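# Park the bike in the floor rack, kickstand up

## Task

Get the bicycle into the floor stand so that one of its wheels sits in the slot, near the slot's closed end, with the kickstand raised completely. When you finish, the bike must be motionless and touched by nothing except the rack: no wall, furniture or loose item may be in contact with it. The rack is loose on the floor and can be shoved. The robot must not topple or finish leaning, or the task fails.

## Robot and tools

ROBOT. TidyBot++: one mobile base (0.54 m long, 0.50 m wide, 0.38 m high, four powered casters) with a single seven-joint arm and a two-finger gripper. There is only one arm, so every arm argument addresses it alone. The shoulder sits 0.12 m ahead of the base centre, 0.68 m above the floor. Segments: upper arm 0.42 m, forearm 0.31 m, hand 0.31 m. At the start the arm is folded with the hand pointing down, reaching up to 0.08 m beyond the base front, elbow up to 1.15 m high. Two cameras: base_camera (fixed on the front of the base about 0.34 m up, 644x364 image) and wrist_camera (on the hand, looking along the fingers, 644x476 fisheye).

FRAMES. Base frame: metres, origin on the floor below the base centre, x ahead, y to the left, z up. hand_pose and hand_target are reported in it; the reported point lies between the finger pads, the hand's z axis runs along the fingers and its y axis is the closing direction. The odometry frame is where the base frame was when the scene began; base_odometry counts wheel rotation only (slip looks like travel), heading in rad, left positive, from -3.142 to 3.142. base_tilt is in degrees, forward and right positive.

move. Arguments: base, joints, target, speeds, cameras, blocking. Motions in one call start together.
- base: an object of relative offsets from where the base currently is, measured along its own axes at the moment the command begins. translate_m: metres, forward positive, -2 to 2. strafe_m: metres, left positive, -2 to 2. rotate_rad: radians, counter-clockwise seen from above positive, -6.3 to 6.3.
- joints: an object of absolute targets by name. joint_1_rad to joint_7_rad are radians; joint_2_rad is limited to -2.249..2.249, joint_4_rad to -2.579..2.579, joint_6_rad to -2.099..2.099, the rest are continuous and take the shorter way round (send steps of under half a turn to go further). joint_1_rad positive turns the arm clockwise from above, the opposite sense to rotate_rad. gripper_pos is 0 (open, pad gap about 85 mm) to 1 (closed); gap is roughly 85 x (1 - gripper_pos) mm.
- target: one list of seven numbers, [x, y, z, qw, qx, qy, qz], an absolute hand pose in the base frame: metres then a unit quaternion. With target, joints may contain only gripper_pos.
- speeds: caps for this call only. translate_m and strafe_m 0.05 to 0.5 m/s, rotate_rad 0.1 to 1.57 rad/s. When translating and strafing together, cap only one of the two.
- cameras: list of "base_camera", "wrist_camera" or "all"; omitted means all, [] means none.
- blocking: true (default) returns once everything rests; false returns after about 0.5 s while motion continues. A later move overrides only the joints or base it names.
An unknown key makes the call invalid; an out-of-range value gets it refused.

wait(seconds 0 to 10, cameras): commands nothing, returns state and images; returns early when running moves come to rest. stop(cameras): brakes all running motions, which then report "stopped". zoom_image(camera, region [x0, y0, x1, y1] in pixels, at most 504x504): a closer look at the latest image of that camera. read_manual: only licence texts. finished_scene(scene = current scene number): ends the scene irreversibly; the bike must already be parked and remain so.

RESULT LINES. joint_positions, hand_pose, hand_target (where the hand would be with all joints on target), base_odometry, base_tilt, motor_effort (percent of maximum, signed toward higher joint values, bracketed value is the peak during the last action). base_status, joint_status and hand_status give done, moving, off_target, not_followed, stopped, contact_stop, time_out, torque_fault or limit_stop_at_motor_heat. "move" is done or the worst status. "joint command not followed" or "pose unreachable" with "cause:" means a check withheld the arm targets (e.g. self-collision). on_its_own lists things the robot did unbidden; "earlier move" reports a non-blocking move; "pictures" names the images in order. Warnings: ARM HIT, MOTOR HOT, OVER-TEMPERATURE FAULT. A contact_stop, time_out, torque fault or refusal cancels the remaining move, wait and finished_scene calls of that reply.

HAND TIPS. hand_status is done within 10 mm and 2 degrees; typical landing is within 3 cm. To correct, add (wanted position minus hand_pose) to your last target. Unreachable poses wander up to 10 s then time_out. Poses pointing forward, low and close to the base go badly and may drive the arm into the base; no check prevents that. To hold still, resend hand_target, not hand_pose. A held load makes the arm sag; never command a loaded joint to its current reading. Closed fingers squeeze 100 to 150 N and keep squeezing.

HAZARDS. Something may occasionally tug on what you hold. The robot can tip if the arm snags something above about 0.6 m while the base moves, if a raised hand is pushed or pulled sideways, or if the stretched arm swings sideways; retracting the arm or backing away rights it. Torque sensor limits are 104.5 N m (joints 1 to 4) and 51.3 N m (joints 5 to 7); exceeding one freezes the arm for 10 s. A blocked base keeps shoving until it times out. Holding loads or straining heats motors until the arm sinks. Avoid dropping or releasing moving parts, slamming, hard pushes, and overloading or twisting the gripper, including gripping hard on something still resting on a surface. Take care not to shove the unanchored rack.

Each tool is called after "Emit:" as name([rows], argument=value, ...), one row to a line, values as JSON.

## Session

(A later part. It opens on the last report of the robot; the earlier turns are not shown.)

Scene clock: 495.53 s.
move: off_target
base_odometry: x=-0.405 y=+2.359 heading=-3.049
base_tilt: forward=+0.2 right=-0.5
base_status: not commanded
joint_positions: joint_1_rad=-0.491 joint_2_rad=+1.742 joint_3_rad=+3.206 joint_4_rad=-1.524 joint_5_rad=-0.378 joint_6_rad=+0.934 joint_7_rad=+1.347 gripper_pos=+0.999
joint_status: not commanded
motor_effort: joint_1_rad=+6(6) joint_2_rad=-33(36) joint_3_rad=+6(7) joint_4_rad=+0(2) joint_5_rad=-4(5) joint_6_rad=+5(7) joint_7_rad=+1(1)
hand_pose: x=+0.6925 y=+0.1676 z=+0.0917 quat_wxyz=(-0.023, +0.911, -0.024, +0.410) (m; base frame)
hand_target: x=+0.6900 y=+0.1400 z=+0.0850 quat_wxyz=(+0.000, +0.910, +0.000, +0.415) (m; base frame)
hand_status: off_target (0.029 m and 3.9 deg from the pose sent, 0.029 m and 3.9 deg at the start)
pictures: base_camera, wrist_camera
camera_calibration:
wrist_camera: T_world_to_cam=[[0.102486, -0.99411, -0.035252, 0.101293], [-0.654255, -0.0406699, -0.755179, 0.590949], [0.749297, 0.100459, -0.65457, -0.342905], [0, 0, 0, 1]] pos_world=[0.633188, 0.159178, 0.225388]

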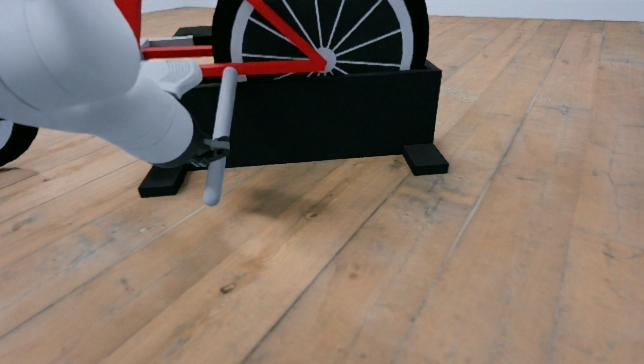

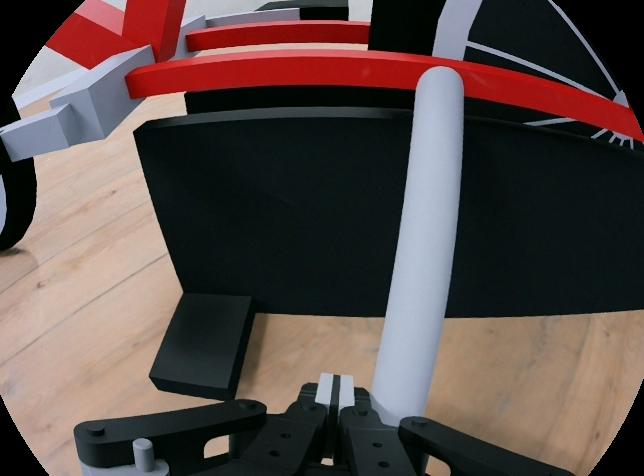

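Emit:
move(target=[0.69, 0.09, 0.085, 0.0, 0.91, 0.0, 0.415])

Scene clock: 497.17 s.
move: off_target
base_odometry: x=-0.405 y=+2.359 heading=-3.049
base_tilt: forward=+0.2 right=-0.5
base_status: not commanded
joint_positions: joint_1_rad=-0.353 joint_2_rad=+1.749 joint_3_rad=+3.166 joint_4_rad=-1.544 joint_5_rad=-0.232 joint_6_rad=+0.993 joint_7_rad=+1.375 gripper_pos=+0.999
joint_status: not commanded
motor_effort: joint_1_rad=+8(11) joint_2_rad=-33(34) joint_3_rad=+7(10) joint_4_rad=+0(1) joint_5_rad=-5(9) joint_6_rad=+6(7) joint_7_rad=+1(1)
hand_pose: x=+0.6991 y=+0.1390 z=+0.0914 quat_wxyz=(-0.040, +0.910, -0.019, +0.412) (m; base frame)
hand_target: x=+0.6900 y=+0.0900 z=+0.0850 quat_wxyz=(+0.000, +0.910, +0.000, +0.415) (m; base frame)
hand_status: off_target (0.050 m and 5.1 deg from the pose sent, 0.078 m and 3.9 deg at the start)
pictures: base_camera, wrist_camera
camera_calibration:
wrist_camera: T_world_to_cam=[[0.124282, -0.990321, -0.0617859, 0.0587726], [-0.649607, -0.0341382, -0.759503, 0.590153], [0.750043, 0.134529, -0.647563, -0.351124], [0, 0, 0, 1]] pos_world=[0.639421, 0.125587, 0.224479]

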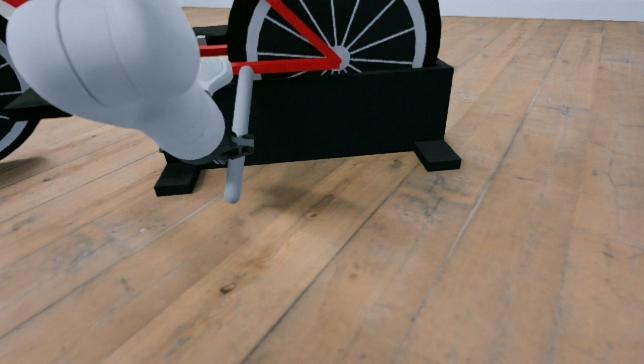

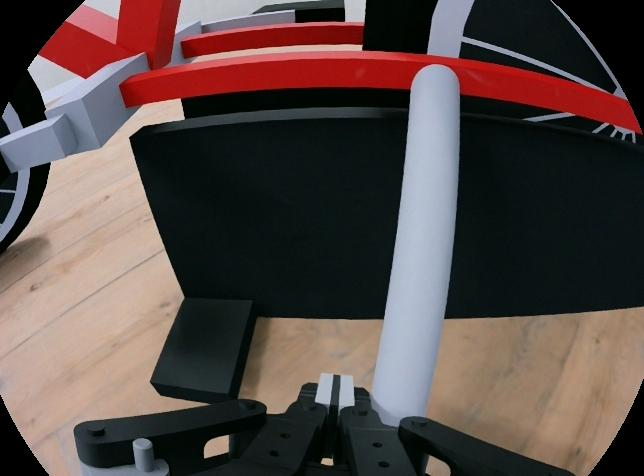

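Emit:
move(target=[0.69, 0.165, 0.085, 0.0, 0.91, 0.0, 0.415], cameras=[])

Emit:
move(target=[0.665, 0.165, 0.045, 0.0, 0.91, 0.0, 0.415])

Scene clock: 500.87 s.
move: off_target
base_odometry: x=-0.405 y=+2.359 heading=-3.049
base_tilt: forward=+0.2 right=-0.5
base_status: not commanded
joint_positions: joint_1_rad=-0.519 joint_2_rad=+1.759 joint_3_rad=+3.205 joint_4_rad=-1.523 joint_5_rad=-0.390 joint_6_rad=+0.979 joint_7_rad=+1.375 gripper_pos=+0.999
joint_status: not commanded
motor_effort: joint_1_rad=+0(9) joint_2_rad=-36(37) joint_3_rad=+2(7) joint_4_rad=+1(3) joint_5_rad=+0(6) joint_6_rad=+6(7) joint_7_rad=+1(1)
hand_pose: x=+0.6886 y=+0.1786 z=+0.0929 quat_wxyz=(-0.021, +0.905, -0.001, +0.425) (m; base frame)
hand_target: x=+0.6900 y=+0.1650 z=+0.0850 quat_wxyz=(+0.000, +0.910, +0.000, +0.415) (m; base frame)
hand_status: off_target (0.016 m and 2.7 deg from the pose sent, 0.028 m and 5.1 deg at the start)
pictures: none
No camera images: "cameras" was empty.

Scene clock: 502.07 s.
move: off_target
base_odometry: x=-0.405 y=+2.359 heading=-3.049
base_tilt: forward=+0.2 right=-0.5
base_status: not commanded
joint_positions: joint_1_rad=-0.531 joint_2_rad=+1.873 joint_3_rad=+3.205 joint_4_rad=-1.456 joint_5_rad=-0.413 joint_6_rad=+0.979 joint_7_rad=+1.375 gripper_pos=+0.999
joint_status: not commanded
motor_effort: joint_1_rad=+0(1) joint_2_rad=-33(37) joint_3_rad=+2(3) joint_4_rad=+1(2) joint_5_rad=-1(2) joint_6_rad=+6(7) joint_7_rad=+1(1)
hand_pose: x=+0.6560 y=+0.1629 z=+0.0396 quat_wxyz=(-0.009, +0.913, +0.001, +0.407) (m; base frame)
hand_target: x=+0.6650 y=+0.1650 z=+0.0450 quat_wxyz=(+0.000, +0.910, +0.000, +0.415) (m; base frame)
hand_status: off_target (0.011 m and 1.4 deg from the pose sent, 0.055 m and 2.7 deg at the start)
pictures: base_camera, wrist_camera
camera_calibration:
wrist_camera: T_world_to_cam=[[0.135581, -0.990702, 0.0112472, 0.0744251], [-0.656567, -0.0983431, -0.747829, 0.538203], [0.741982, 0.0940065, -0.663796, -0.34302], [0, 0, 0, 1]] pos_world=[0.59779, 0.158908, 0.173951]

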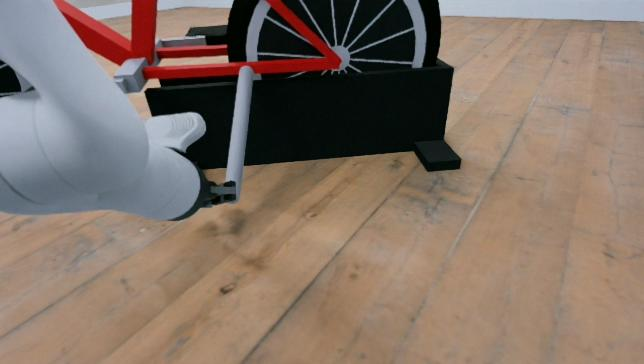

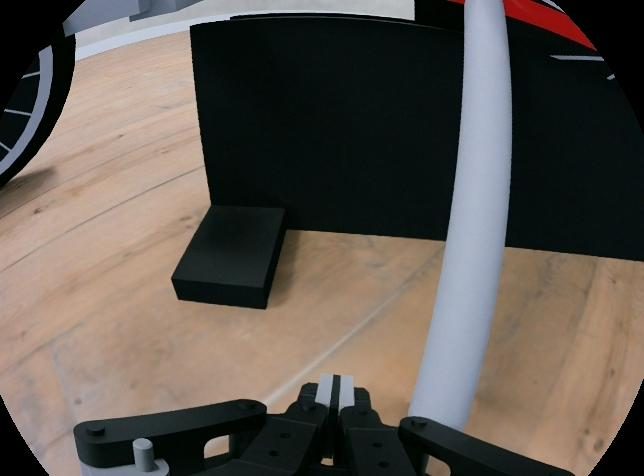

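Emit:
move(target=[0.67, 0.13, 0.052, 0.0, 0.91, 0.0, 0.415], cameras=["base_camera"])

Emit:
move(target=[0.67, 0.09, 0.052, 0.0, 0.91, 0.0, 0.415])

Scene clock: 503.57 s.
move: off_target
base_odometry: x=-0.405 y=+2.359 heading=-3.049
base_tilt: forward=+0.2 right=-0.5
base_status: not commanded
joint_positions: joint_1_rad=-0.472 joint_2_rad=+1.868 joint_3_rad=+3.199 joint_4_rad=-1.466 joint_5_rad=-0.360 joint_6_rad=+0.982 joint_7_rad=+1.375 gripper_pos=+0.999
joint_status: not commanded
motor_effort: joint_1_rad=+5(6) joint_2_rad=-34(34) joint_3_rad=+5(7) joint_4_rad=+0(1) joint_5_rad=-3(7) joint_6_rad=+6(8) joint_7_rad=+1(1)
hand_pose: x=+0.6606 y=+0.1462 z=+0.0392 quat_wxyz=(-0.011, +0.916, -0.005, +0.402) (m; base frame)
hand_target: x=+0.6700 y=+0.1300 z=+0.0520 quat_wxyz=(+0.000, +0.910, +0.000, +0.415) (m; base frame)
hand_status: off_target (0.023 m and 2.2 deg from the pose sent, 0.038 m and 1.4 deg at the start)
pictures: base_camera

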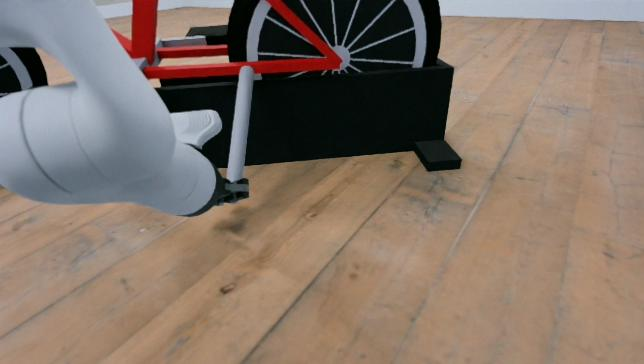

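Scene clock: 504.57 s.
move: off_target
base_odometry: x=-0.405 y=+2.359 heading=-3.049
base_tilt: forward=+0.2 right=-0.5
base_status: not commanded
joint_positions: joint_1_rad=-0.386 joint_2_rad=+1.866 joint_3_rad=+3.160 joint_4_rad=-1.485 joint_5_rad=-0.236 joint_6_rad=+1.023 joint_7_rad=+1.379 gripper_pos=+0.999
joint_status: not commanded
motor_effort: joint_1_rad=+10(12) joint_2_rad=-31(33) joint_3_rad=+9(9) joint_4_rad=-2(3) joint_5_rad=-9(9) joint_6_rad=+6(7) joint_7_rad=+1(1)
hand_pose: x=+0.6604 y=+0.1454 z=+0.0403 quat_wxyz=(-0.040, +0.916, -0.002, +0.399) (m; base frame)
hand_target: x=+0.6700 y=+0.0900 z=+0.0520 quat_wxyz=(+0.000, +0.910, +0.000, +0.415) (m; base frame)
hand_status: off_target (0.057 m and 5.0 deg from the pose sent, 0.058 m and 2.2 deg at the start)
pictures: base_camera, wrist_camera
camera_calibration:
wrist_camera: T_world_to_cam=[[0.155341, -0.986526, -0.0513448, 0.0453424], [-0.668398, -0.0666915, -0.740808, 0.542779], [0.727402, 0.149396, -0.669752, -0.34243], [0, 0, 0, 1]] pos_world=[0.604833, 0.132088, 0.17508]

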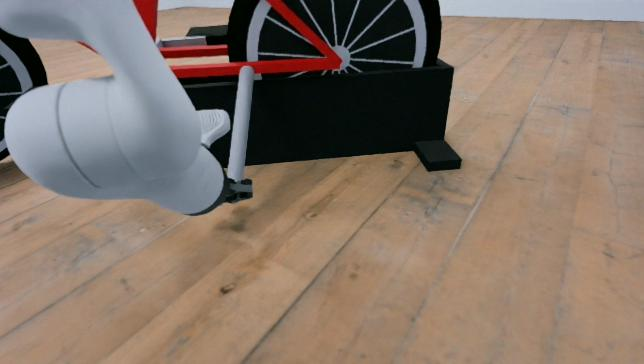

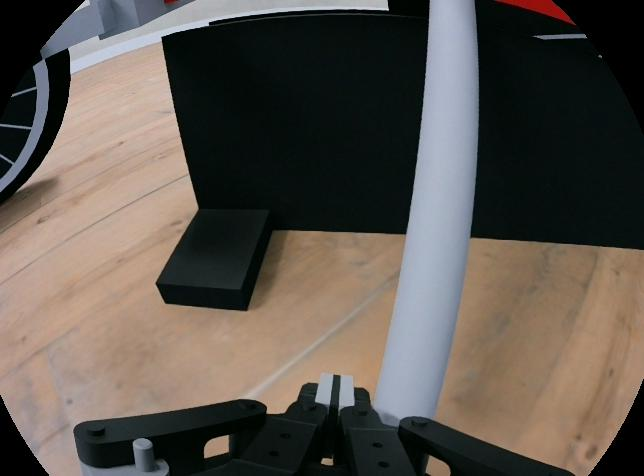

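Emit:
move(target=[0.67, 0.05, 0.055, 0.0, 0.91, 0.0, 0.415], cameras=["base_camera"])

Scene clock: 506.07 s.
move: off_target
base_odometry: x=-0.405 y=+2.359 heading=-3.049
base_tilt: forward=+0.2 right=-0.5
base_status: not commanded
joint_positions: joint_1_rad=-0.252 joint_2_rad=+1.866 joint_3_rad=+3.137 joint_4_rad=-1.524 joint_5_rad=-0.130 joint_6_rad=+1.057 joint_7_rad=+1.414 gripper_pos=+0.999
joint_status: not commanded
motor_effort: joint_1_rad=+11(15) joint_2_rad=-34(34) joint_3_rad=+8(11) joint_4_rad=-2(4) joint_5_rad=-9(11) joint_6_rad=+7(8) joint_7_rad=+1(1)
hand_pose: x=+0.6578 y=+0.1058 z=+0.0401 quat_wxyz=(-0.043, +0.919, -0.009, +0.392) (m; base frame)
hand_target: x=+0.6700 y=+0.0500 z=+0.0550 quat_wxyz=(+0.000, +0.910, +0.000, +0.415) (m; base frame)
hand_status: off_target (0.059 m and 5.8 deg from the pose sent, 0.097 m and 5.0 deg at the start)
pictures: base_camera

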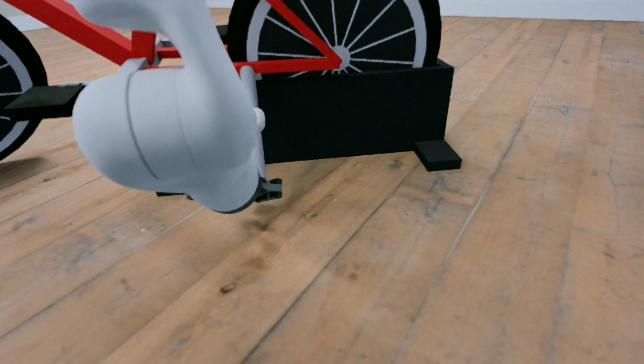

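Emit:
move(target=[0.675, 0.0, 0.06, 0.0, 0.91, 0.0, 0.415])

Scene clock: 508.87 s.
move: off_target
base_odometry: x=-0.405 y=+2.359 heading=-3.049
base_tilt: forward=+0.2 right=-0.5
base_status: not commanded
joint_positions: joint_1_rad=-0.017 joint_2_rad=+1.850 joint_3_rad=+3.145 joint_4_rad=-1.565 joint_5_rad=-0.015 joint_6_rad=+1.091 joint_7_rad=+1.479 gripper_pos=+0.999
joint_status: not commanded
motor_effort: joint_1_rad=+0(14) joint_2_rad=-33(41) joint_3_rad=-1(10) joint_4_rad=+0(5) joint_5_rad=+1(10) joint_6_rad=+6(13) joint_7_rad=+1(1)
hand_pose: x=+0.6657 y=+0.0051 z=+0.0502 quat_wxyz=(-0.016, +0.917, -0.039, +0.397) (m; base frame)
hand_target: x=+0.6750 y=+0.0000 z=+0.0600 quat_wxyz=(+0.000, +0.910, +0.000, +0.415) (m; base frame)
hand_status: off_target (0.014 m and 5.3 deg from the pose sent, 0.109 m and 5.8 deg at the start)
pictures: base_camera, wrist_camera
camera_calibration:
wrist_camera: T_world_to_cam=[[0.067391, -0.997034, -0.0371703, -0.0355533], [-0.676479, -0.0182767, -0.736235, 0.549181], [0.733372, 0.0747605, -0.675704, -0.321943], [0, 0, 0, 1]] pos_world=[0.610009, -0.00134203, 0.185467]

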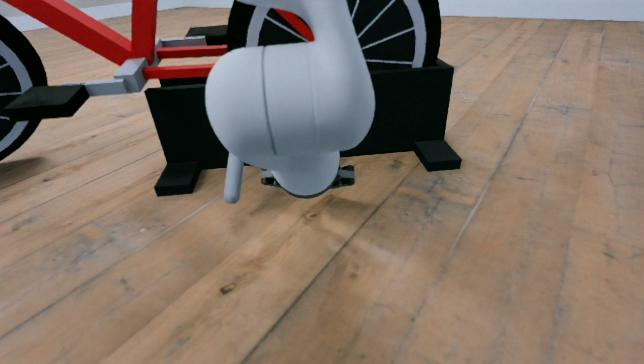

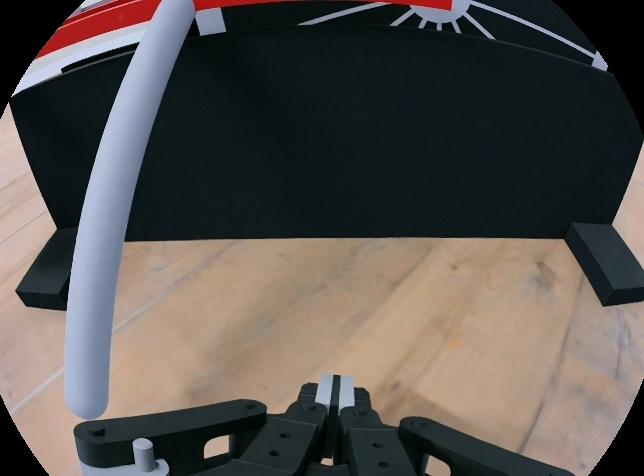

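Emit:
move(target=[0.56, 0.02, 0.12, 0.0, 0.91, 0.0, 0.415], cameras=[])

Emit:
move(target=[0.56, 0.2, 0.12, 0.0, 0.91, 0.0, 0.415], cameras=[])

Emit:
move(target=[0.69, 0.19, 0.065, 0.0, 0.91, 0.0, 0.415])

Scene clock: 512.17 s.
move: off_target
base_odometry: x=-0.405 y=+2.359 heading=-3.049
base_tilt: forward=+0.2 right=-0.5
base_status: not commanded
joint_positions: joint_1_rad=-0.103 joint_2_rad=+1.850 joint_3_rad=+3.145 joint_4_rad=-1.961 joint_5_rad=-0.040 joint_6_rad=+1.478 joint_7_rad=+1.479 gripper_pos=+0.999
joint_status: not commanded
motor_effort: joint_1_rad=+0(2) joint_2_rad=-28(34) joint_3_rad=-1(1) joint_4_rad=-6(7) joint_5_rad=+0(2) joint_6_rad=+6(7) joint_7_rad=+1(1)
hand_pose: x=+0.5522 y=+0.0324 z=+0.1043 quat_wxyz=(-0.020, +0.919, -0.004, +0.393) (m; base frame)
hand_target: x=+0.5600 y=+0.0200 z=+0.1200 quat_wxyz=(+0.000, +0.910, +0.000, +0.415) (m; base frame)
hand_status: off_target (0.021 m and 3.6 deg from the pose sent, 0.128 m and 5.3 deg at the start)
pictures: none
No camera images: "cameras" was empty.

Scene clock: 514.47 s.
move: off_target
base_odometry: x=-0.405 y=+2.359 heading=-3.049
base_tilt: forward=+0.2 right=-0.5
base_status: not commanded
joint_positions: joint_1_rad=-0.828 joint_2_rad=+1.761 joint_3_rad=+3.185 joint_4_rad=-1.847 joint_5_rad=-0.577 joint_6_rad=+1.191 joint_7_rad=+1.247 gripper_pos=+0.999
joint_status: not commanded
motor_effort: joint_1_rad=+0(2) joint_2_rad=-29(31) joint_3_rad=+3(3) joint_4_rad=-4(7) joint_5_rad=-1(3) joint_6_rad=+6(7) joint_7_rad=+1(1)
hand_pose: x=+0.5456 y=+0.2029 z=+0.1160 quat_wxyz=(+0.003, +0.910, +0.047, +0.413) (m; base frame)
hand_target: x=+0.5600 y=+0.2000 z=+0.1200 quat_wxyz=(+0.000, +0.910, +0.000, +0.415) (m; base frame)
hand_status: off_target (0.015 m and 5.4 deg from the pose sent, 0.169 m and 3.6 deg at the start)
pictures: none
No camera images: "cameras" was empty.

Scene clock: 516.03 s.
move: off_target
base_odometry: x=-0.405 y=+2.359 heading=-3.049
base_tilt: forward=+0.2 right=-0.5
base_status: not commanded
joint_positions: joint_1_rad=-0.593 joint_2_rad=+1.800 joint_3_rad=+3.214 joint_4_rad=-1.430 joint_5_rad=-0.546 joint_6_rad=+0.936 joint_7_rad=+1.348 gripper_pos=+0.999
joint_status: not commanded
motor_effort: joint_1_rad=+0(2) joint_2_rad=-35(37) joint_3_rad=+3(4) joint_4_rad=+3(5) joint_5_rad=+0(3) joint_6_rad=+6(8) joint_7_rad=+1(1)
hand_pose: x=+0.6916 y=+0.1903 z=+0.0795 quat_wxyz=(-0.014, +0.899, -0.049, +0.435) (m; base frame)
hand_target: x=+0.6900 y=+0.1900 z=+0.0650 quat_wxyz=(+0.000, +0.910, +0.000, +0.415) (m; base frame)
hand_status: off_target (0.015 m and 6.4 deg from the pose sent, 0.154 m and 5.4 deg at the start)
pictures: base_camera, wrist_camera
camera_calibration:
wrist_camera: T_world_to_cam=[[0.0485863, -0.998243, -0.0339046, 0.161413], [-0.613457, -0.00303567, -0.789723, 0.549457], [0.788232, 0.0591687, -0.612527, -0.374948], [0, 0, 0, 1]] pos_world=[0.624771, 0.184982, 0.209725]

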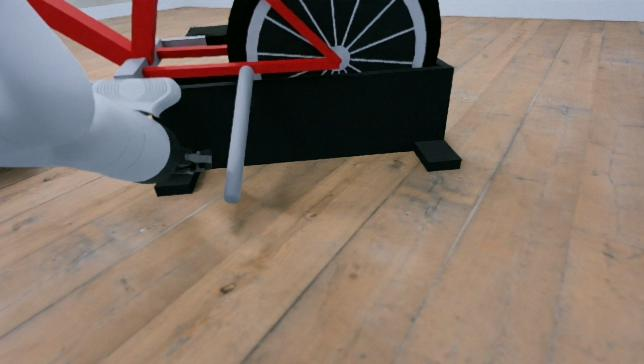

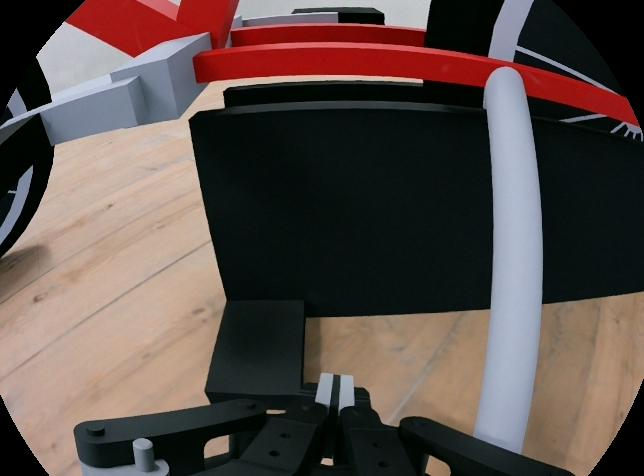

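Emit:
move(target=[0.695, 0.09, 0.055, 0.0, 0.91, 0.0, 0.415], cameras=["base_camera"])

Emit:
move(target=[0.695, 0.04, 0.06, 0.0, 0.91, 0.0, 0.415])

Scene clock: 518.23 s.
move: off_target
base_odometry: x=-0.405 y=+2.359 heading=-3.049
base_tilt: forward=+0.2 right=-0.5
base_status: not commanded
joint_positions: joint_1_rad=-0.360 joint_2_rad=+1.810 joint_3_rad=+3.182 joint_4_rad=-1.448 joint_5_rad=-0.254 joint_6_rad=+0.981 joint_7_rad=+1.386 gripper_pos=+0.999
joint_status: not commanded
motor_effort: joint_1_rad=+9(9) joint_2_rad=-31(37) joint_3_rad=+7(9) joint_4_rad=+2(5) joint_5_rad=-4(7) joint_6_rad=+3(7) joint_7_rad=+1(1)
hand_pose: x=+0.7111 y=+0.1351 z=+0.0714 quat_wxyz=(-0.034, +0.904, -0.017, +0.425) (m; base frame)
hand_target: x=+0.6950 y=+0.0900 z=+0.0550 quat_wxyz=(+0.000, +0.910, +0.000, +0.415) (m; base frame)
hand_status: off_target (0.051 m and 4.5 deg from the pose sent, 0.103 m and 6.4 deg at the start)
pictures: base_camera

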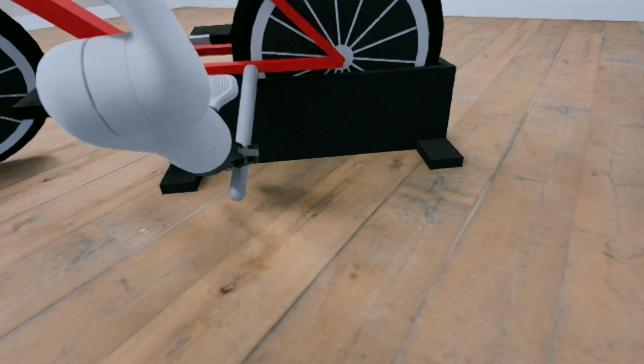

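Scene clock: 519.73 s.
move: off_target
base_odometry: x=-0.405 y=+2.359 heading=-3.049
base_tilt: forward=+0.2 right=-0.5
base_status: not commanded
joint_positions: joint_1_rad=-0.212 joint_2_rad=+1.810 joint_3_rad=+3.138 joint_4_rad=-1.463 joint_5_rad=-0.088 joint_6_rad=+1.020 joint_7_rad=+1.430 gripper_pos=+0.999
joint_status: not commanded
motor_effort: joint_1_rad=+11(15) joint_2_rad=-29(31) joint_3_rad=+7(11) joint_4_rad=-4(6) joint_5_rad=-7(10) joint_6_rad=+3(4) joint_7_rad=+1(1)
hand_pose: x=+0.7182 y=+0.1081 z=+0.0744 quat_wxyz=(-0.053, +0.903, -0.006, +0.427) (m; base frame)
hand_target: x=+0.6950 y=+0.0400 z=+0.0600 quat_wxyz=(+0.000, +0.910, +0.000, +0.415) (m; base frame)
hand_status: off_target (0.073 m and 6.3 deg from the pose sent, 0.097 m and 4.5 deg at the start)
pictures: base_camera, wrist_camera
camera_calibration:
wrist_camera: T_world_to_cam=[[0.159889, -0.984772, -0.0682656, -0.000958941], [-0.62116, -0.0466227, -0.782296, 0.571157], [0.7672, 0.167484, -0.619155, -0.390271], [0, 0, 0, 1]] pos_world=[0.654349, 0.0910489, 0.20511]

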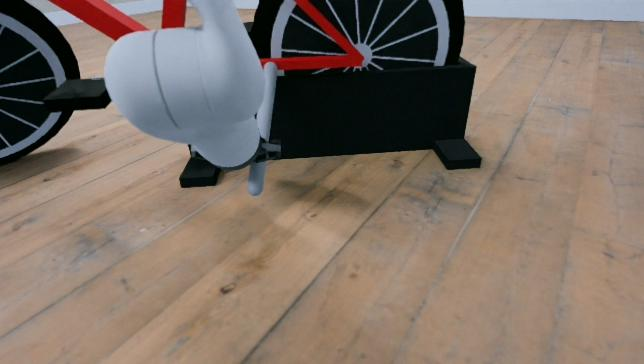

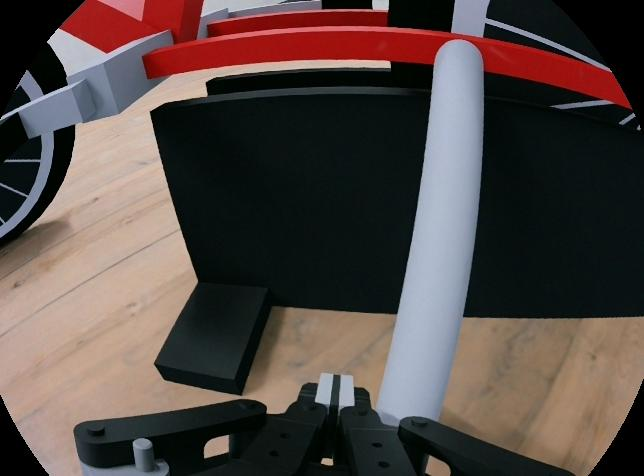

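Emit:
move(target=[0.67, 0.14, 0.06, 0.0, 0.91, 0.0, 0.415], cameras=[])

Emit:
move(target=[0.678, 0.12, 0.045, 0.0, 0.91, 0.0, 0.415])

Scene clock: 524.93 s.
move: off_target
base_odometry: x=-0.405 y=+2.359 heading=-3.049
base_tilt: forward=+0.2 right=-0.5
base_status: not commanded
joint_positions: joint_1_rad=-0.464 joint_2_rad=+1.835 joint_3_rad=+3.181 joint_4_rad=-1.488 joint_5_rad=-0.338 joint_6_rad=+1.020 joint_7_rad=+1.431 gripper_pos=+0.999
joint_status: not commanded
motor_effort: joint_1_rad=+1(11) joint_2_rad=-35(37) joint_3_rad=+2(7) joint_4_rad=+2(4) joint_5_rad=+0(7) joint_6_rad=+6(8) joint_7_rad=+1(1)
hand_pose: x=+0.6727 y=+0.1605 z=+0.0605 quat_wxyz=(-0.015, +0.908, +0.020, +0.419) (m; base frame)
hand_target: x=+0.6700 y=+0.1400 z=+0.0600 quat_wxyz=(+0.000, +0.910, +0.000, +0.415) (m; base frame)
hand_status: off_target (0.021 m and 2.9 deg from the pose sent, 0.060 m and 6.3 deg at the start)
pictures: none
No camera images: "cameras" was empty.

Scene clock: 525.80 s.
move: done
base_odometry: x=-0.405 y=+2.359 heading=-3.049
base_tilt: forward=+0.2 right=-0.5
base_status: not commanded
joint_positions: joint_1_rad=-0.402 joint_2_rad=+1.864 joint_3_rad=+3.184 joint_4_rad=-1.468 joint_5_rad=-0.336 joint_6_rad=+1.020 joint_7_rad=+1.431 gripper_pos=+0.999
joint_status: not commanded
motor_effort: joint_1_rad=+0(3) joint_2_rad=-34(36) joint_3_rad=+2(3) joint_4_rad=+1(2) joint_5_rad=+0(1) joint_6_rad=+7(7) joint_7_rad=+1(1)
hand_pose: x=+0.6749 y=+0.1227 z=+0.0476 quat_wxyz=(-0.001, +0.910, -0.005, +0.416) (m; base frame)
hand_target: x=+0.6780 y=+0.1200 z=+0.0450 quat_wxyz=(+0.000, +0.910, +0.000, +0.415) (m; base frame)
hand_status: done (0.005 m and 0.6 deg from the pose sent, 0.044 m and 2.9 deg at the start)
pictures: base_camera, wrist_camera
camera_calibration:
wrist_camera: T_world_to_cam=[[0.117454, -0.992814, 0.0229334, 0.043797], [-0.644621, -0.0937873, -0.758727, 0.544473], [0.755426, 0.074332, -0.651004, -0.355289], [0, 0, 0, 1]] pos_world=[0.614229, 0.120956, 0.180807]

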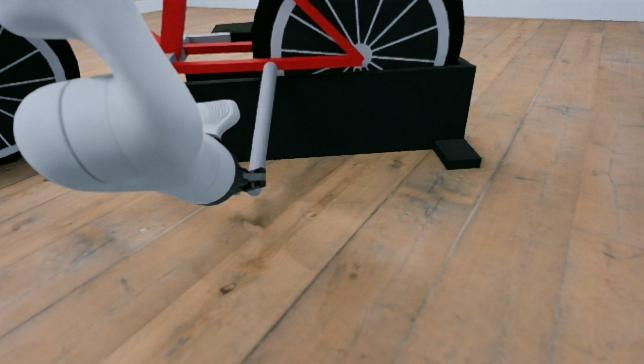

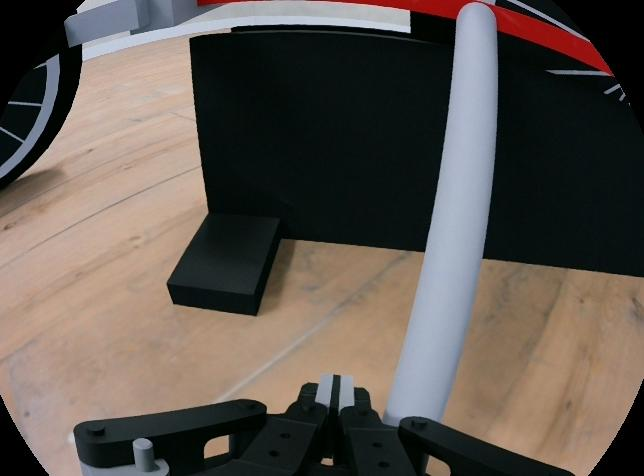

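Emit:
move(target=[0.678, 0.05, 0.048, 0.0, 0.91, 0.0, 0.415], cameras=["base_camera"])

Emit:
move(target=[0.675, 0.02, 0.052, 0.0, 0.91, 0.0, 0.415])

Scene clock: 527.50 s.
move: off_target
base_odometry: x=-0.405 y=+2.359 heading=-3.049
base_tilt: forward=+0.2 right=-0.5
base_status: not commanded
joint_positions: joint_1_rad=-0.258 joint_2_rad=+1.863 joint_3_rad=+3.148 joint_4_rad=-1.479 joint_5_rad=-0.126 joint_6_rad=+1.047 joint_7_rad=+1.431 gripper_pos=+0.999
joint_status: not commanded
motor_effort: joint_1_rad=+10(12) joint_2_rad=-30(35) joint_3_rad=+8(9) joint_4_rad=-4(4) joint_5_rad=-9(9) joint_6_rad=+5(7) joint_7_rad=+1(1)
hand_pose: x=+0.6804 y=+0.1116 z=+0.0465 quat_wxyz=(-0.043, +0.911, +0.005, +0.410) (m; base frame)
hand_target: x=+0.6780 y=+0.0500 z=+0.0480 quat_wxyz=(+0.000, +0.910, +0.000, +0.415) (m; base frame)
hand_status: off_target (0.062 m and 5.0 deg from the pose sent, 0.073 m and 0.6 deg at the start)
pictures: base_camera

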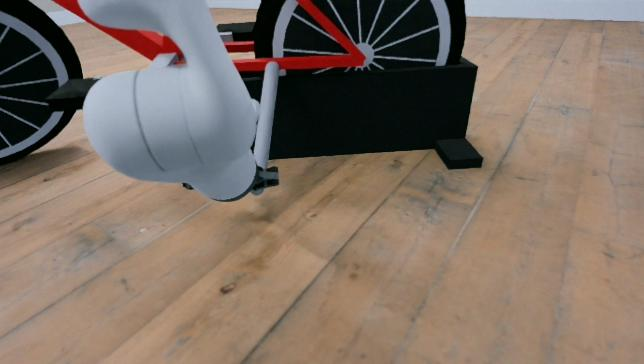

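Scene clock: 528.43 s.
move: off_target
base_odometry: x=-0.405 y=+2.359 heading=-3.049
base_tilt: forward=+0.2 right=-0.5
base_status: not commanded
joint_positions: joint_1_rad=-0.152 joint_2_rad=+1.863 joint_3_rad=+3.133 joint_4_rad=-1.506 joint_5_rad=-0.047 joint_6_rad=+1.065 joint_7_rad=+1.453 gripper_pos=+0.999
joint_status: not commanded
motor_effort: joint_1_rad=+12(14) joint_2_rad=-31(33) joint_3_rad=+8(10) joint_4_rad=-1(4) joint_5_rad=-9(10) joint_6_rad=+6(7) joint_7_rad=+1(1)
hand_pose: x=+0.6764 y=+0.0779 z=+0.0459 quat_wxyz=(-0.044, +0.914, -0.006, +0.404) (m; base frame)
hand_target: x=+0.6750 y=+0.0200 z=+0.0520 quat_wxyz=(+0.000, +0.910, +0.000, +0.415) (m; base frame)
hand_status: off_target (0.058 m and 5.3 deg from the pose sent, 0.092 m and 5.0 deg at the start)
pictures: base_camera, wrist_camera
camera_calibration:
wrist_camera: T_world_to_cam=[[0.150921, -0.986752, -0.0595285, -0.0200707], [-0.660053, -0.0557592, -0.749147, 0.547035], [0.735902, 0.152354, -0.659724, -0.346589], [0, 0, 0, 1]] pos_world=[0.619157, 0.0635017, 0.179961]

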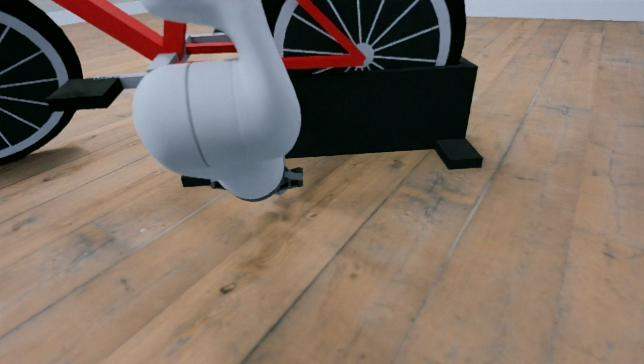

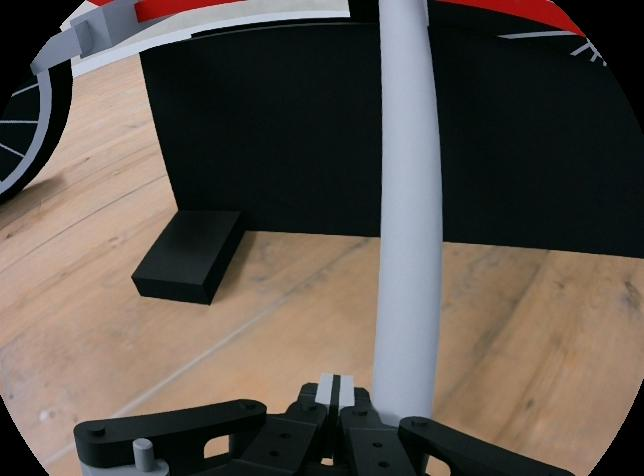

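Emit:
move(target=[0.678, -0.01, 0.062, 0.0, 0.91, 0.0, 0.415])

Scene clock: 529.73 s.
move: off_target
base_odometry: x=-0.405 y=+2.359 heading=-3.049
base_tilt: forward=+0.2 right=-0.5
base_status: not commanded
joint_positions: joint_1_rad=-0.041 joint_2_rad=+1.851 joint_3_rad=+3.125 joint_4_rad=-1.534 joint_5_rad=+0.030 joint_6_rad=+1.071 joint_7_rad=+1.490 gripper_pos=+0.999
joint_status: not commanded
motor_effort: joint_1_rad=+10(14) joint_2_rad=-32(33) joint_3_rad=+6(9) joint_4_rad=-1(3) joint_5_rad=-7(10) joint_6_rad=+6(6) joint_7_rad=+1(1)
hand_pose: x=+0.6757 y=+0.0402 z=+0.0501 quat_wxyz=(-0.040, +0.915, -0.011, +0.401) (m; base frame)
hand_target: x=+0.6780 y=-0.0100 z=+0.0620 quat_wxyz=(+0.000, +0.910, +0.000, +0.415) (m; base frame)
hand_status: off_target (0.052 m and 5.1 deg from the pose sent, 0.089 m and 5.3 deg at the start)
pictures: base_camera, wrist_camera
camera_calibration:
wrist_camera: T_world_to_cam=[[0.138328, -0.988711, -0.0575831, -0.048456], [-0.666941, -0.0500126, -0.74343, 0.551737], [0.732157, 0.141242, -0.66633, -0.334286], [0, 0, 0, 1]] pos_world=[0.619429, 0.0269, 0.184643]

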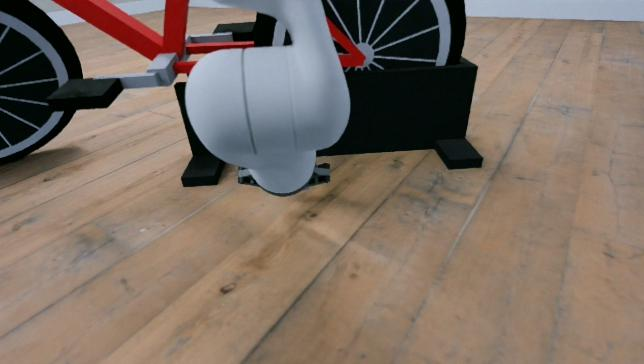

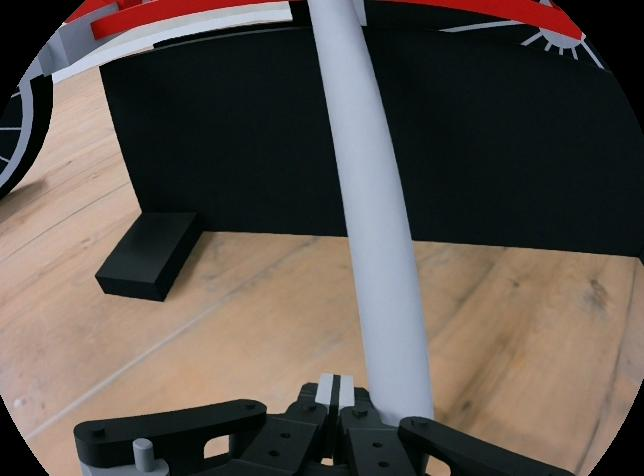

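Emit:
move(target=[0.68, -0.04, 0.08, 0.0, 0.91, 0.0, 0.415])

Scene clock: 531.33 s.
move: off_target
base_odometry: x=-0.405 y=+2.359 heading=-3.049
base_tilt: forward=+0.2 right=-0.5
base_status: not commanded
joint_positions: joint_1_rad=+0.084 joint_2_rad=+1.821 joint_3_rad=+3.122 joint_4_rad=-1.603 joint_5_rad=+0.099 joint_6_rad=+1.071 joint_7_rad=+1.530 gripper_pos=+0.999
joint_status: not commanded
motor_effort: joint_1_rad=+5(12) joint_2_rad=-38(38) joint_3_rad=+3(7) joint_4_rad=+1(3) joint_5_rad=-3(9) joint_6_rad=+8(9) joint_7_rad=+1(1)
hand_pose: x=+0.6599 y=-0.0078 z=+0.0576 quat_wxyz=(-0.030, +0.922, -0.025, +0.385) (m; base frame)
hand_target: x=+0.6800 y=-0.0400 z=+0.0800 quat_wxyz=(+0.000, +0.910, +0.000, +0.415) (m; base frame)
hand_status: off_target (0.044 m and 5.9 deg from the pose sent, 0.086 m and 5.1 deg at the start)
pictures: base_camera, wrist_camera
camera_calibration:
wrist_camera: T_world_to_cam=[[0.105401, -0.992896, -0.0552096, -0.071724], [-0.694405, -0.0337466, -0.718793, 0.561166], [0.711823, 0.114099, -0.693029, -0.296215], [0, 0, 0, 1]] pos_world=[0.608089, -0.0184791, 0.194117]

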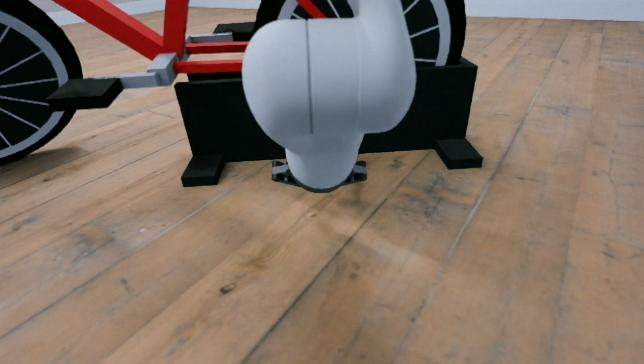

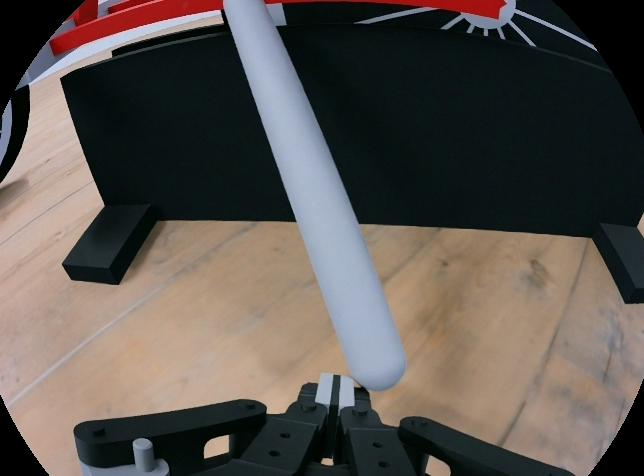

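Emit:
move(target=[0.715, -0.03, 0.085, 0.0, 0.91, 0.0, 0.415])

Scene clock: 532.50 s.
move: off_target
base_odometry: x=-0.405 y=+2.359 heading=-3.049
base_tilt: forward=+0.2 right=-0.5
base_status: not commanded
joint_positions: joint_1_rad=+0.054 joint_2_rad=+1.822 joint_3_rad=+3.122 joint_4_rad=-1.584 joint_5_rad=+0.099 joint_6_rad=+1.023 joint_7_rad=+1.530 gripper_pos=+0.999
joint_status: not commanded
motor_effort: joint_1_rad=+5(7) joint_2_rad=-43(43) joint_3_rad=+3(3) joint_4_rad=+6(7) joint_5_rad=-4(4) joint_6_rad=+11(12) joint_7_rad=+1(1)
hand_pose: x=+0.6592 y=+0.0080 z=+0.0493 quat_wxyz=(-0.035, +0.928, -0.010, +0.371) (m; base frame)
hand_target: x=+0.7150 y=-0.0300 z=+0.0850 quat_wxyz=(+0.000, +0.910, +0.000, +0.415) (m; base frame)
hand_status: off_target (0.076 m and 6.9 deg from the pose sent, 0.065 m and 5.9 deg at the start)
pictures: base_camera, wrist_camera
camera_calibration:
wrist_camera: T_world_to_cam=[[0.135699, -0.989162, -0.0560827, -0.0764048], [-0.713496, -0.0582936, -0.69823, 0.566989], [0.687393, 0.134764, -0.713673, -0.286265], [0, 0, 0, 1]] pos_world=[0.611689, -0.00394682, 0.187304]

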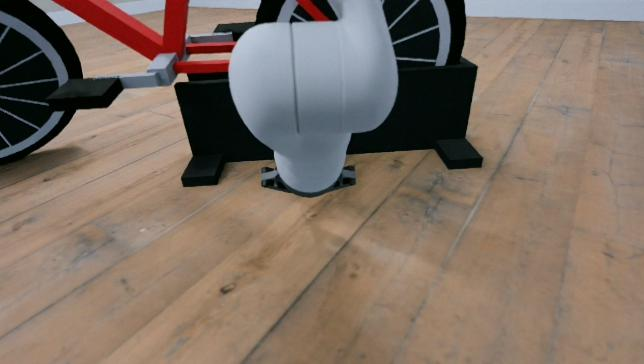

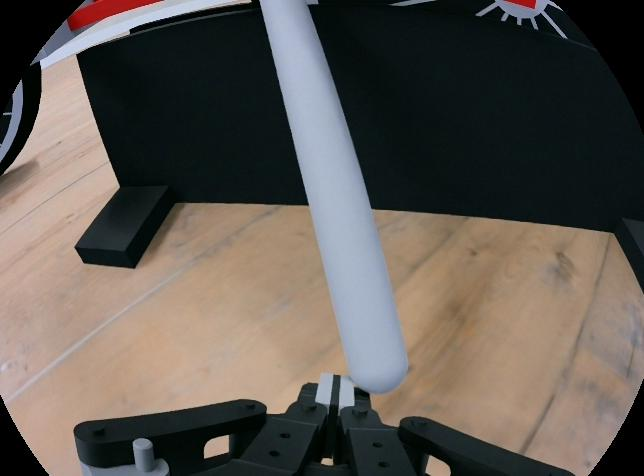

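Emit:
move(target=[0.65, 0.12, 0.07, 0.0, 0.875, 0.0, 0.485], cameras=[])

Emit:
move(target=[0.7, 0.13, 0.065, 0.0, 0.875, 0.0, 0.485])

Scene clock: 535.47 s.
move: off_target
base_odometry: x=-0.405 y=+2.359 heading=-3.049
base_tilt: forward=+0.2 right=-0.5
base_status: not commanded
joint_positions: joint_1_rad=-0.474 joint_2_rad=+1.922 joint_3_rad=+3.177 joint_4_rad=-1.556 joint_5_rad=-0.364 joint_6_rad=+1.232 joint_7_rad=+1.431 gripper_pos=+0.999
joint_status: not commanded
motor_effort: joint_1_rad=+0(10) joint_2_rad=-31(43) joint_3_rad=+2(7) joint_4_rad=-2(6) joint_5_rad=+0(8) joint_6_rad=+7(12) joint_7_rad=+1(1)
hand_pose: x=+0.6327 y=+0.1312 z=+0.0550 quat_wxyz=(+0.004, +0.892, +0.033, +0.450) (m; base frame)
hand_target: x=+0.6500 y=+0.1200 z=+0.0700 quat_wxyz=(+0.000, +0.875, +0.000, +0.485) (m; base frame)
hand_status: off_target (0.026 m and 5.9 deg from the pose sent, 0.114 m and 15.0 deg at the start)
pictures: none
No camera images: "cameras" was empty.

Scene clock: 536.50 s.
move: off_target
base_odometry: x=-0.405 y=+2.359 heading=-3.049
base_tilt: forward=+0.2 right=-0.5
base_status: not commanded
joint_positions: joint_1_rad=-0.456 joint_2_rad=+1.921 joint_3_rad=+3.185 joint_4_rad=-1.416 joint_5_rad=-0.365 joint_6_rad=+1.196 joint_7_rad=+1.431 gripper_pos=+0.999
joint_status: not commanded
motor_effort: joint_1_rad=+1(1) joint_2_rad=-34(34) joint_3_rad=+2(2) joint_4_rad=+2(2) joint_5_rad=+0(1) joint_6_rad=+7(8) joint_7_rad=+1(1)
hand_pose: x=+0.6908 y=+0.1481 z=+0.0683 quat_wxyz=(-0.015, +0.870, +0.014, +0.492) (m; base frame)
hand_target: x=+0.7000 y=+0.1300 z=+0.0650 quat_wxyz=(+0.000, +0.875, +0.000, +0.485) (m; base frame)
hand_status: off_target (0.021 m and 2.5 deg from the pose sent, 0.068 m and 5.9 deg at the start)
pictures: base_camera, wrist_camera
camera_calibration:
wrist_camera: T_world_to_cam=[[0.157672, -0.98676, 0.0380032, 0.037011], [-0.500012, -0.112964, -0.85862, 0.482601], [0.851545, 0.116378, -0.511203, -0.437828], [0, 0, 0, 1]] pos_world=[0.608301, 0.141991, 0.189145]

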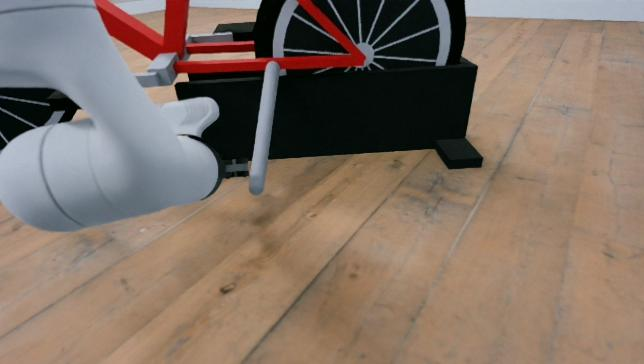

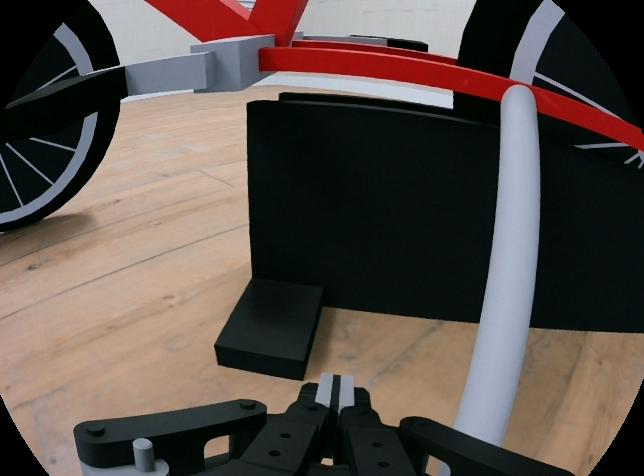

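Emit:
move(target=[0.7, 0.06, 0.045, 0.0, 0.875, 0.0, 0.485], cameras=["base_camera"])

Emit:
move(target=[0.705, 0.02, 0.052, 0.0, 0.875, 0.0, 0.485])

Scene clock: 538.47 s.
move: off_target
base_odometry: x=-0.405 y=+2.359 heading=-3.049
base_tilt: forward=+0.2 right=-0.5
base_status: not commanded
joint_positions: joint_1_rad=-0.287 joint_2_rad=+1.936 joint_3_rad=+3.174 joint_4_rad=-1.389 joint_5_rad=-0.193 joint_6_rad=+1.196 joint_7_rad=+1.431 gripper_pos=+0.999
joint_status: not commanded
motor_effort: joint_1_rad=+10(10) joint_2_rad=-30(34) joint_3_rad=+6(7) joint_4_rad=+0(2) joint_5_rad=-7(9) joint_6_rad=+4(8) joint_7_rad=+1(1)
hand_pose: x=+0.7085 y=+0.1052 z=+0.0601 quat_wxyz=(-0.033, +0.872, +0.003, +0.488) (m; base frame)
hand_target: x=+0.7000 y=+0.0600 z=+0.0450 quat_wxyz=(+0.000, +0.875, +0.000, +0.485) (m; base frame)
hand_status: off_target (0.048 m and 3.8 deg from the pose sent, 0.092 m and 2.5 deg at the start)
pictures: base_camera

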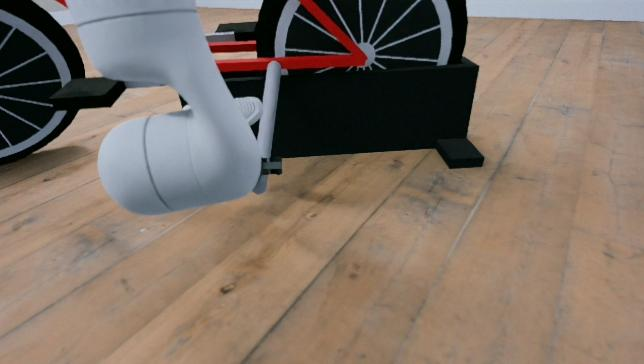

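Scene clock: 539.87 s.
move: off_target
base_odometry: x=-0.405 y=+2.359 heading=-3.049
base_tilt: forward=+0.2 right=-0.5
base_status: not commanded
joint_positions: joint_1_rad=-0.156 joint_2_rad=+1.932 joint_3_rad=+3.148 joint_4_rad=-1.387 joint_5_rad=-0.052 joint_6_rad=+1.204 joint_7_rad=+1.449 gripper_pos=+0.999
joint_status: not commanded
motor_effort: joint_1_rad=+9(15) joint_2_rad=-28(31) joint_3_rad=+6(9) joint_4_rad=-3(4) joint_5_rad=-7(12) joint_6_rad=+4(6) joint_7_rad=+1(1)
hand_pose: x=+0.7179 y=+0.0781 z=+0.0623 quat_wxyz=(-0.050, +0.871, -0.003, +0.488) (m; base frame)
hand_target: x=+0.7050 y=+0.0200 z=+0.0520 quat_wxyz=(+0.000, +0.875, +0.000, +0.485) (m; base frame)
hand_status: off_target (0.060 m and 5.7 deg from the pose sent, 0.086 m and 3.8 deg at the start)
pictures: base_camera, wrist_camera
camera_calibration:
wrist_camera: T_world_to_cam=[[0.162502, -0.98589, -0.0401679, -0.0347641], [-0.507414, -0.0485834, -0.860332, 0.483451], [0.846241, 0.160187, -0.508149, -0.455618], [0, 0, 0, 1]] pos_world=[0.636521, 0.0621982, 0.18301]

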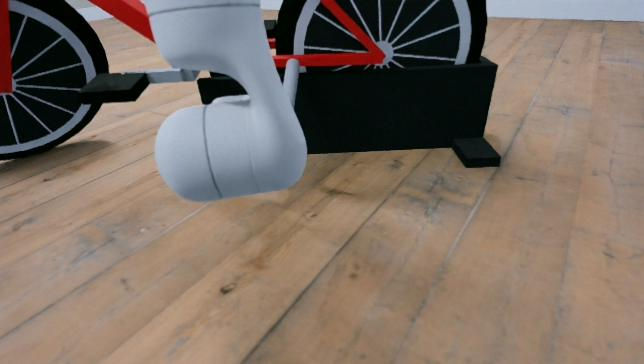

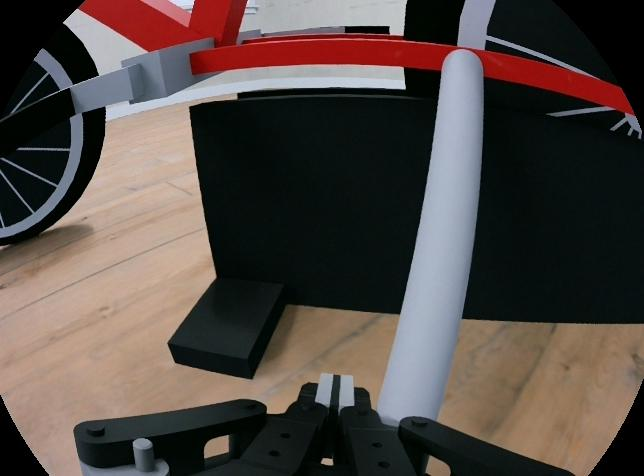

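Emit:
move(target=[0.66, 0.11, 0.06, 0.0, 0.875, 0.0, 0.485], cameras=[])

Emit:
move(target=[0.688, 0.08, 0.04, 0.0, 0.875, 0.0, 0.485])

Scene clock: 545.43 s.
move: off_target
base_odometry: x=-0.405 y=+2.359 heading=-3.049
base_tilt: forward=+0.2 right=-0.5
base_status: not commanded
joint_positions: joint_1_rad=-0.424 joint_2_rad=+1.954 joint_3_rad=+3.174 joint_4_rad=-1.470 joint_5_rad=-0.326 joint_6_rad=+1.216 joint_7_rad=+1.449 gripper_pos=+0.999
joint_status: not commanded
motor_effort: joint_1_rad=+0(11) joint_2_rad=-32(34) joint_3_rad=+1(6) joint_4_rad=+0(4) joint_5_rad=+1(8) joint_6_rad=+7(8) joint_7_rad=+1(1)
hand_pose: x=+0.6534 y=+0.1263 z=+0.0440 quat_wxyz=(-0.004, +0.886, +0.027, +0.462) (m; base frame)
hand_target: x=+0.6600 y=+0.1100 z=+0.0600 quat_wxyz=(+0.000, +0.875, +0.000, +0.485) (m; base frame)
hand_status: off_target (0.024 m and 4.2 deg from the pose sent, 0.066 m and 5.7 deg at the start)
pictures: none
No camera images: "cameras" was empty.

Scene clock: 546.43 s.
move: done
base_odometry: x=-0.405 y=+2.359 heading=-3.049
base_tilt: forward=+0.2 right=-0.5
base_status: not commanded
joint_positions: joint_1_rad=-0.309 joint_2_rad=+1.975 joint_3_rad=+3.174 joint_4_rad=-1.397 joint_5_rad=-0.283 joint_6_rad=+1.216 joint_7_rad=+1.449 gripper_pos=+0.999
joint_status: not commanded
motor_effort: joint_1_rad=+1(3) joint_2_rad=-34(34) joint_3_rad=+2(4) joint_4_rad=+1(3) joint_5_rad=-1(5) joint_6_rad=+7(8) joint_7_rad=+1(1)
hand_pose: x=+0.6843 y=+0.0840 z=+0.0429 quat_wxyz=(+0.000, +0.876, -0.011, +0.481) (m; base frame)
hand_target: x=+0.6880 y=+0.0800 z=+0.0400 quat_wxyz=(+0.000, +0.875, +0.000, +0.485) (m; base frame)
hand_status: done (0.006 m and 1.4 deg from the pose sent, 0.058 m and 4.2 deg at the start)
pictures: base_camera, wrist_camera
camera_calibration:
wrist_camera: T_world_to_cam=[[0.10009, -0.994335, 0.0357762, 0.0158769], [-0.527259, -0.0834986, -0.845592, 0.465861], [0.843789, 0.0657723, -0.532629, -0.427345], [0, 0, 0, 1]] pos_world=[0.604629, 0.0827931, 0.165744]

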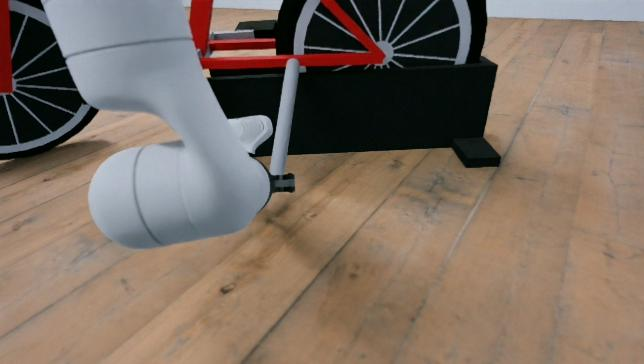

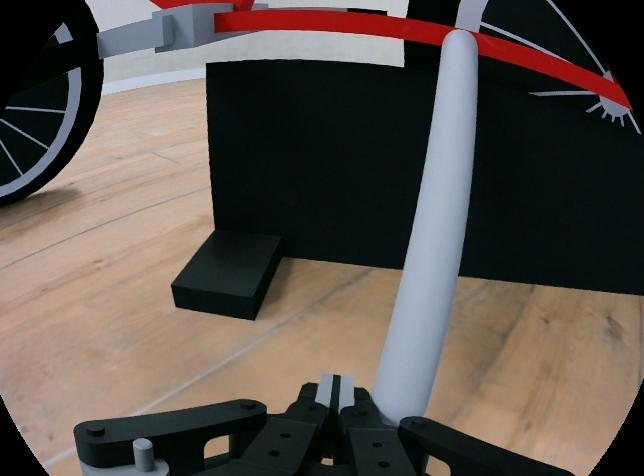

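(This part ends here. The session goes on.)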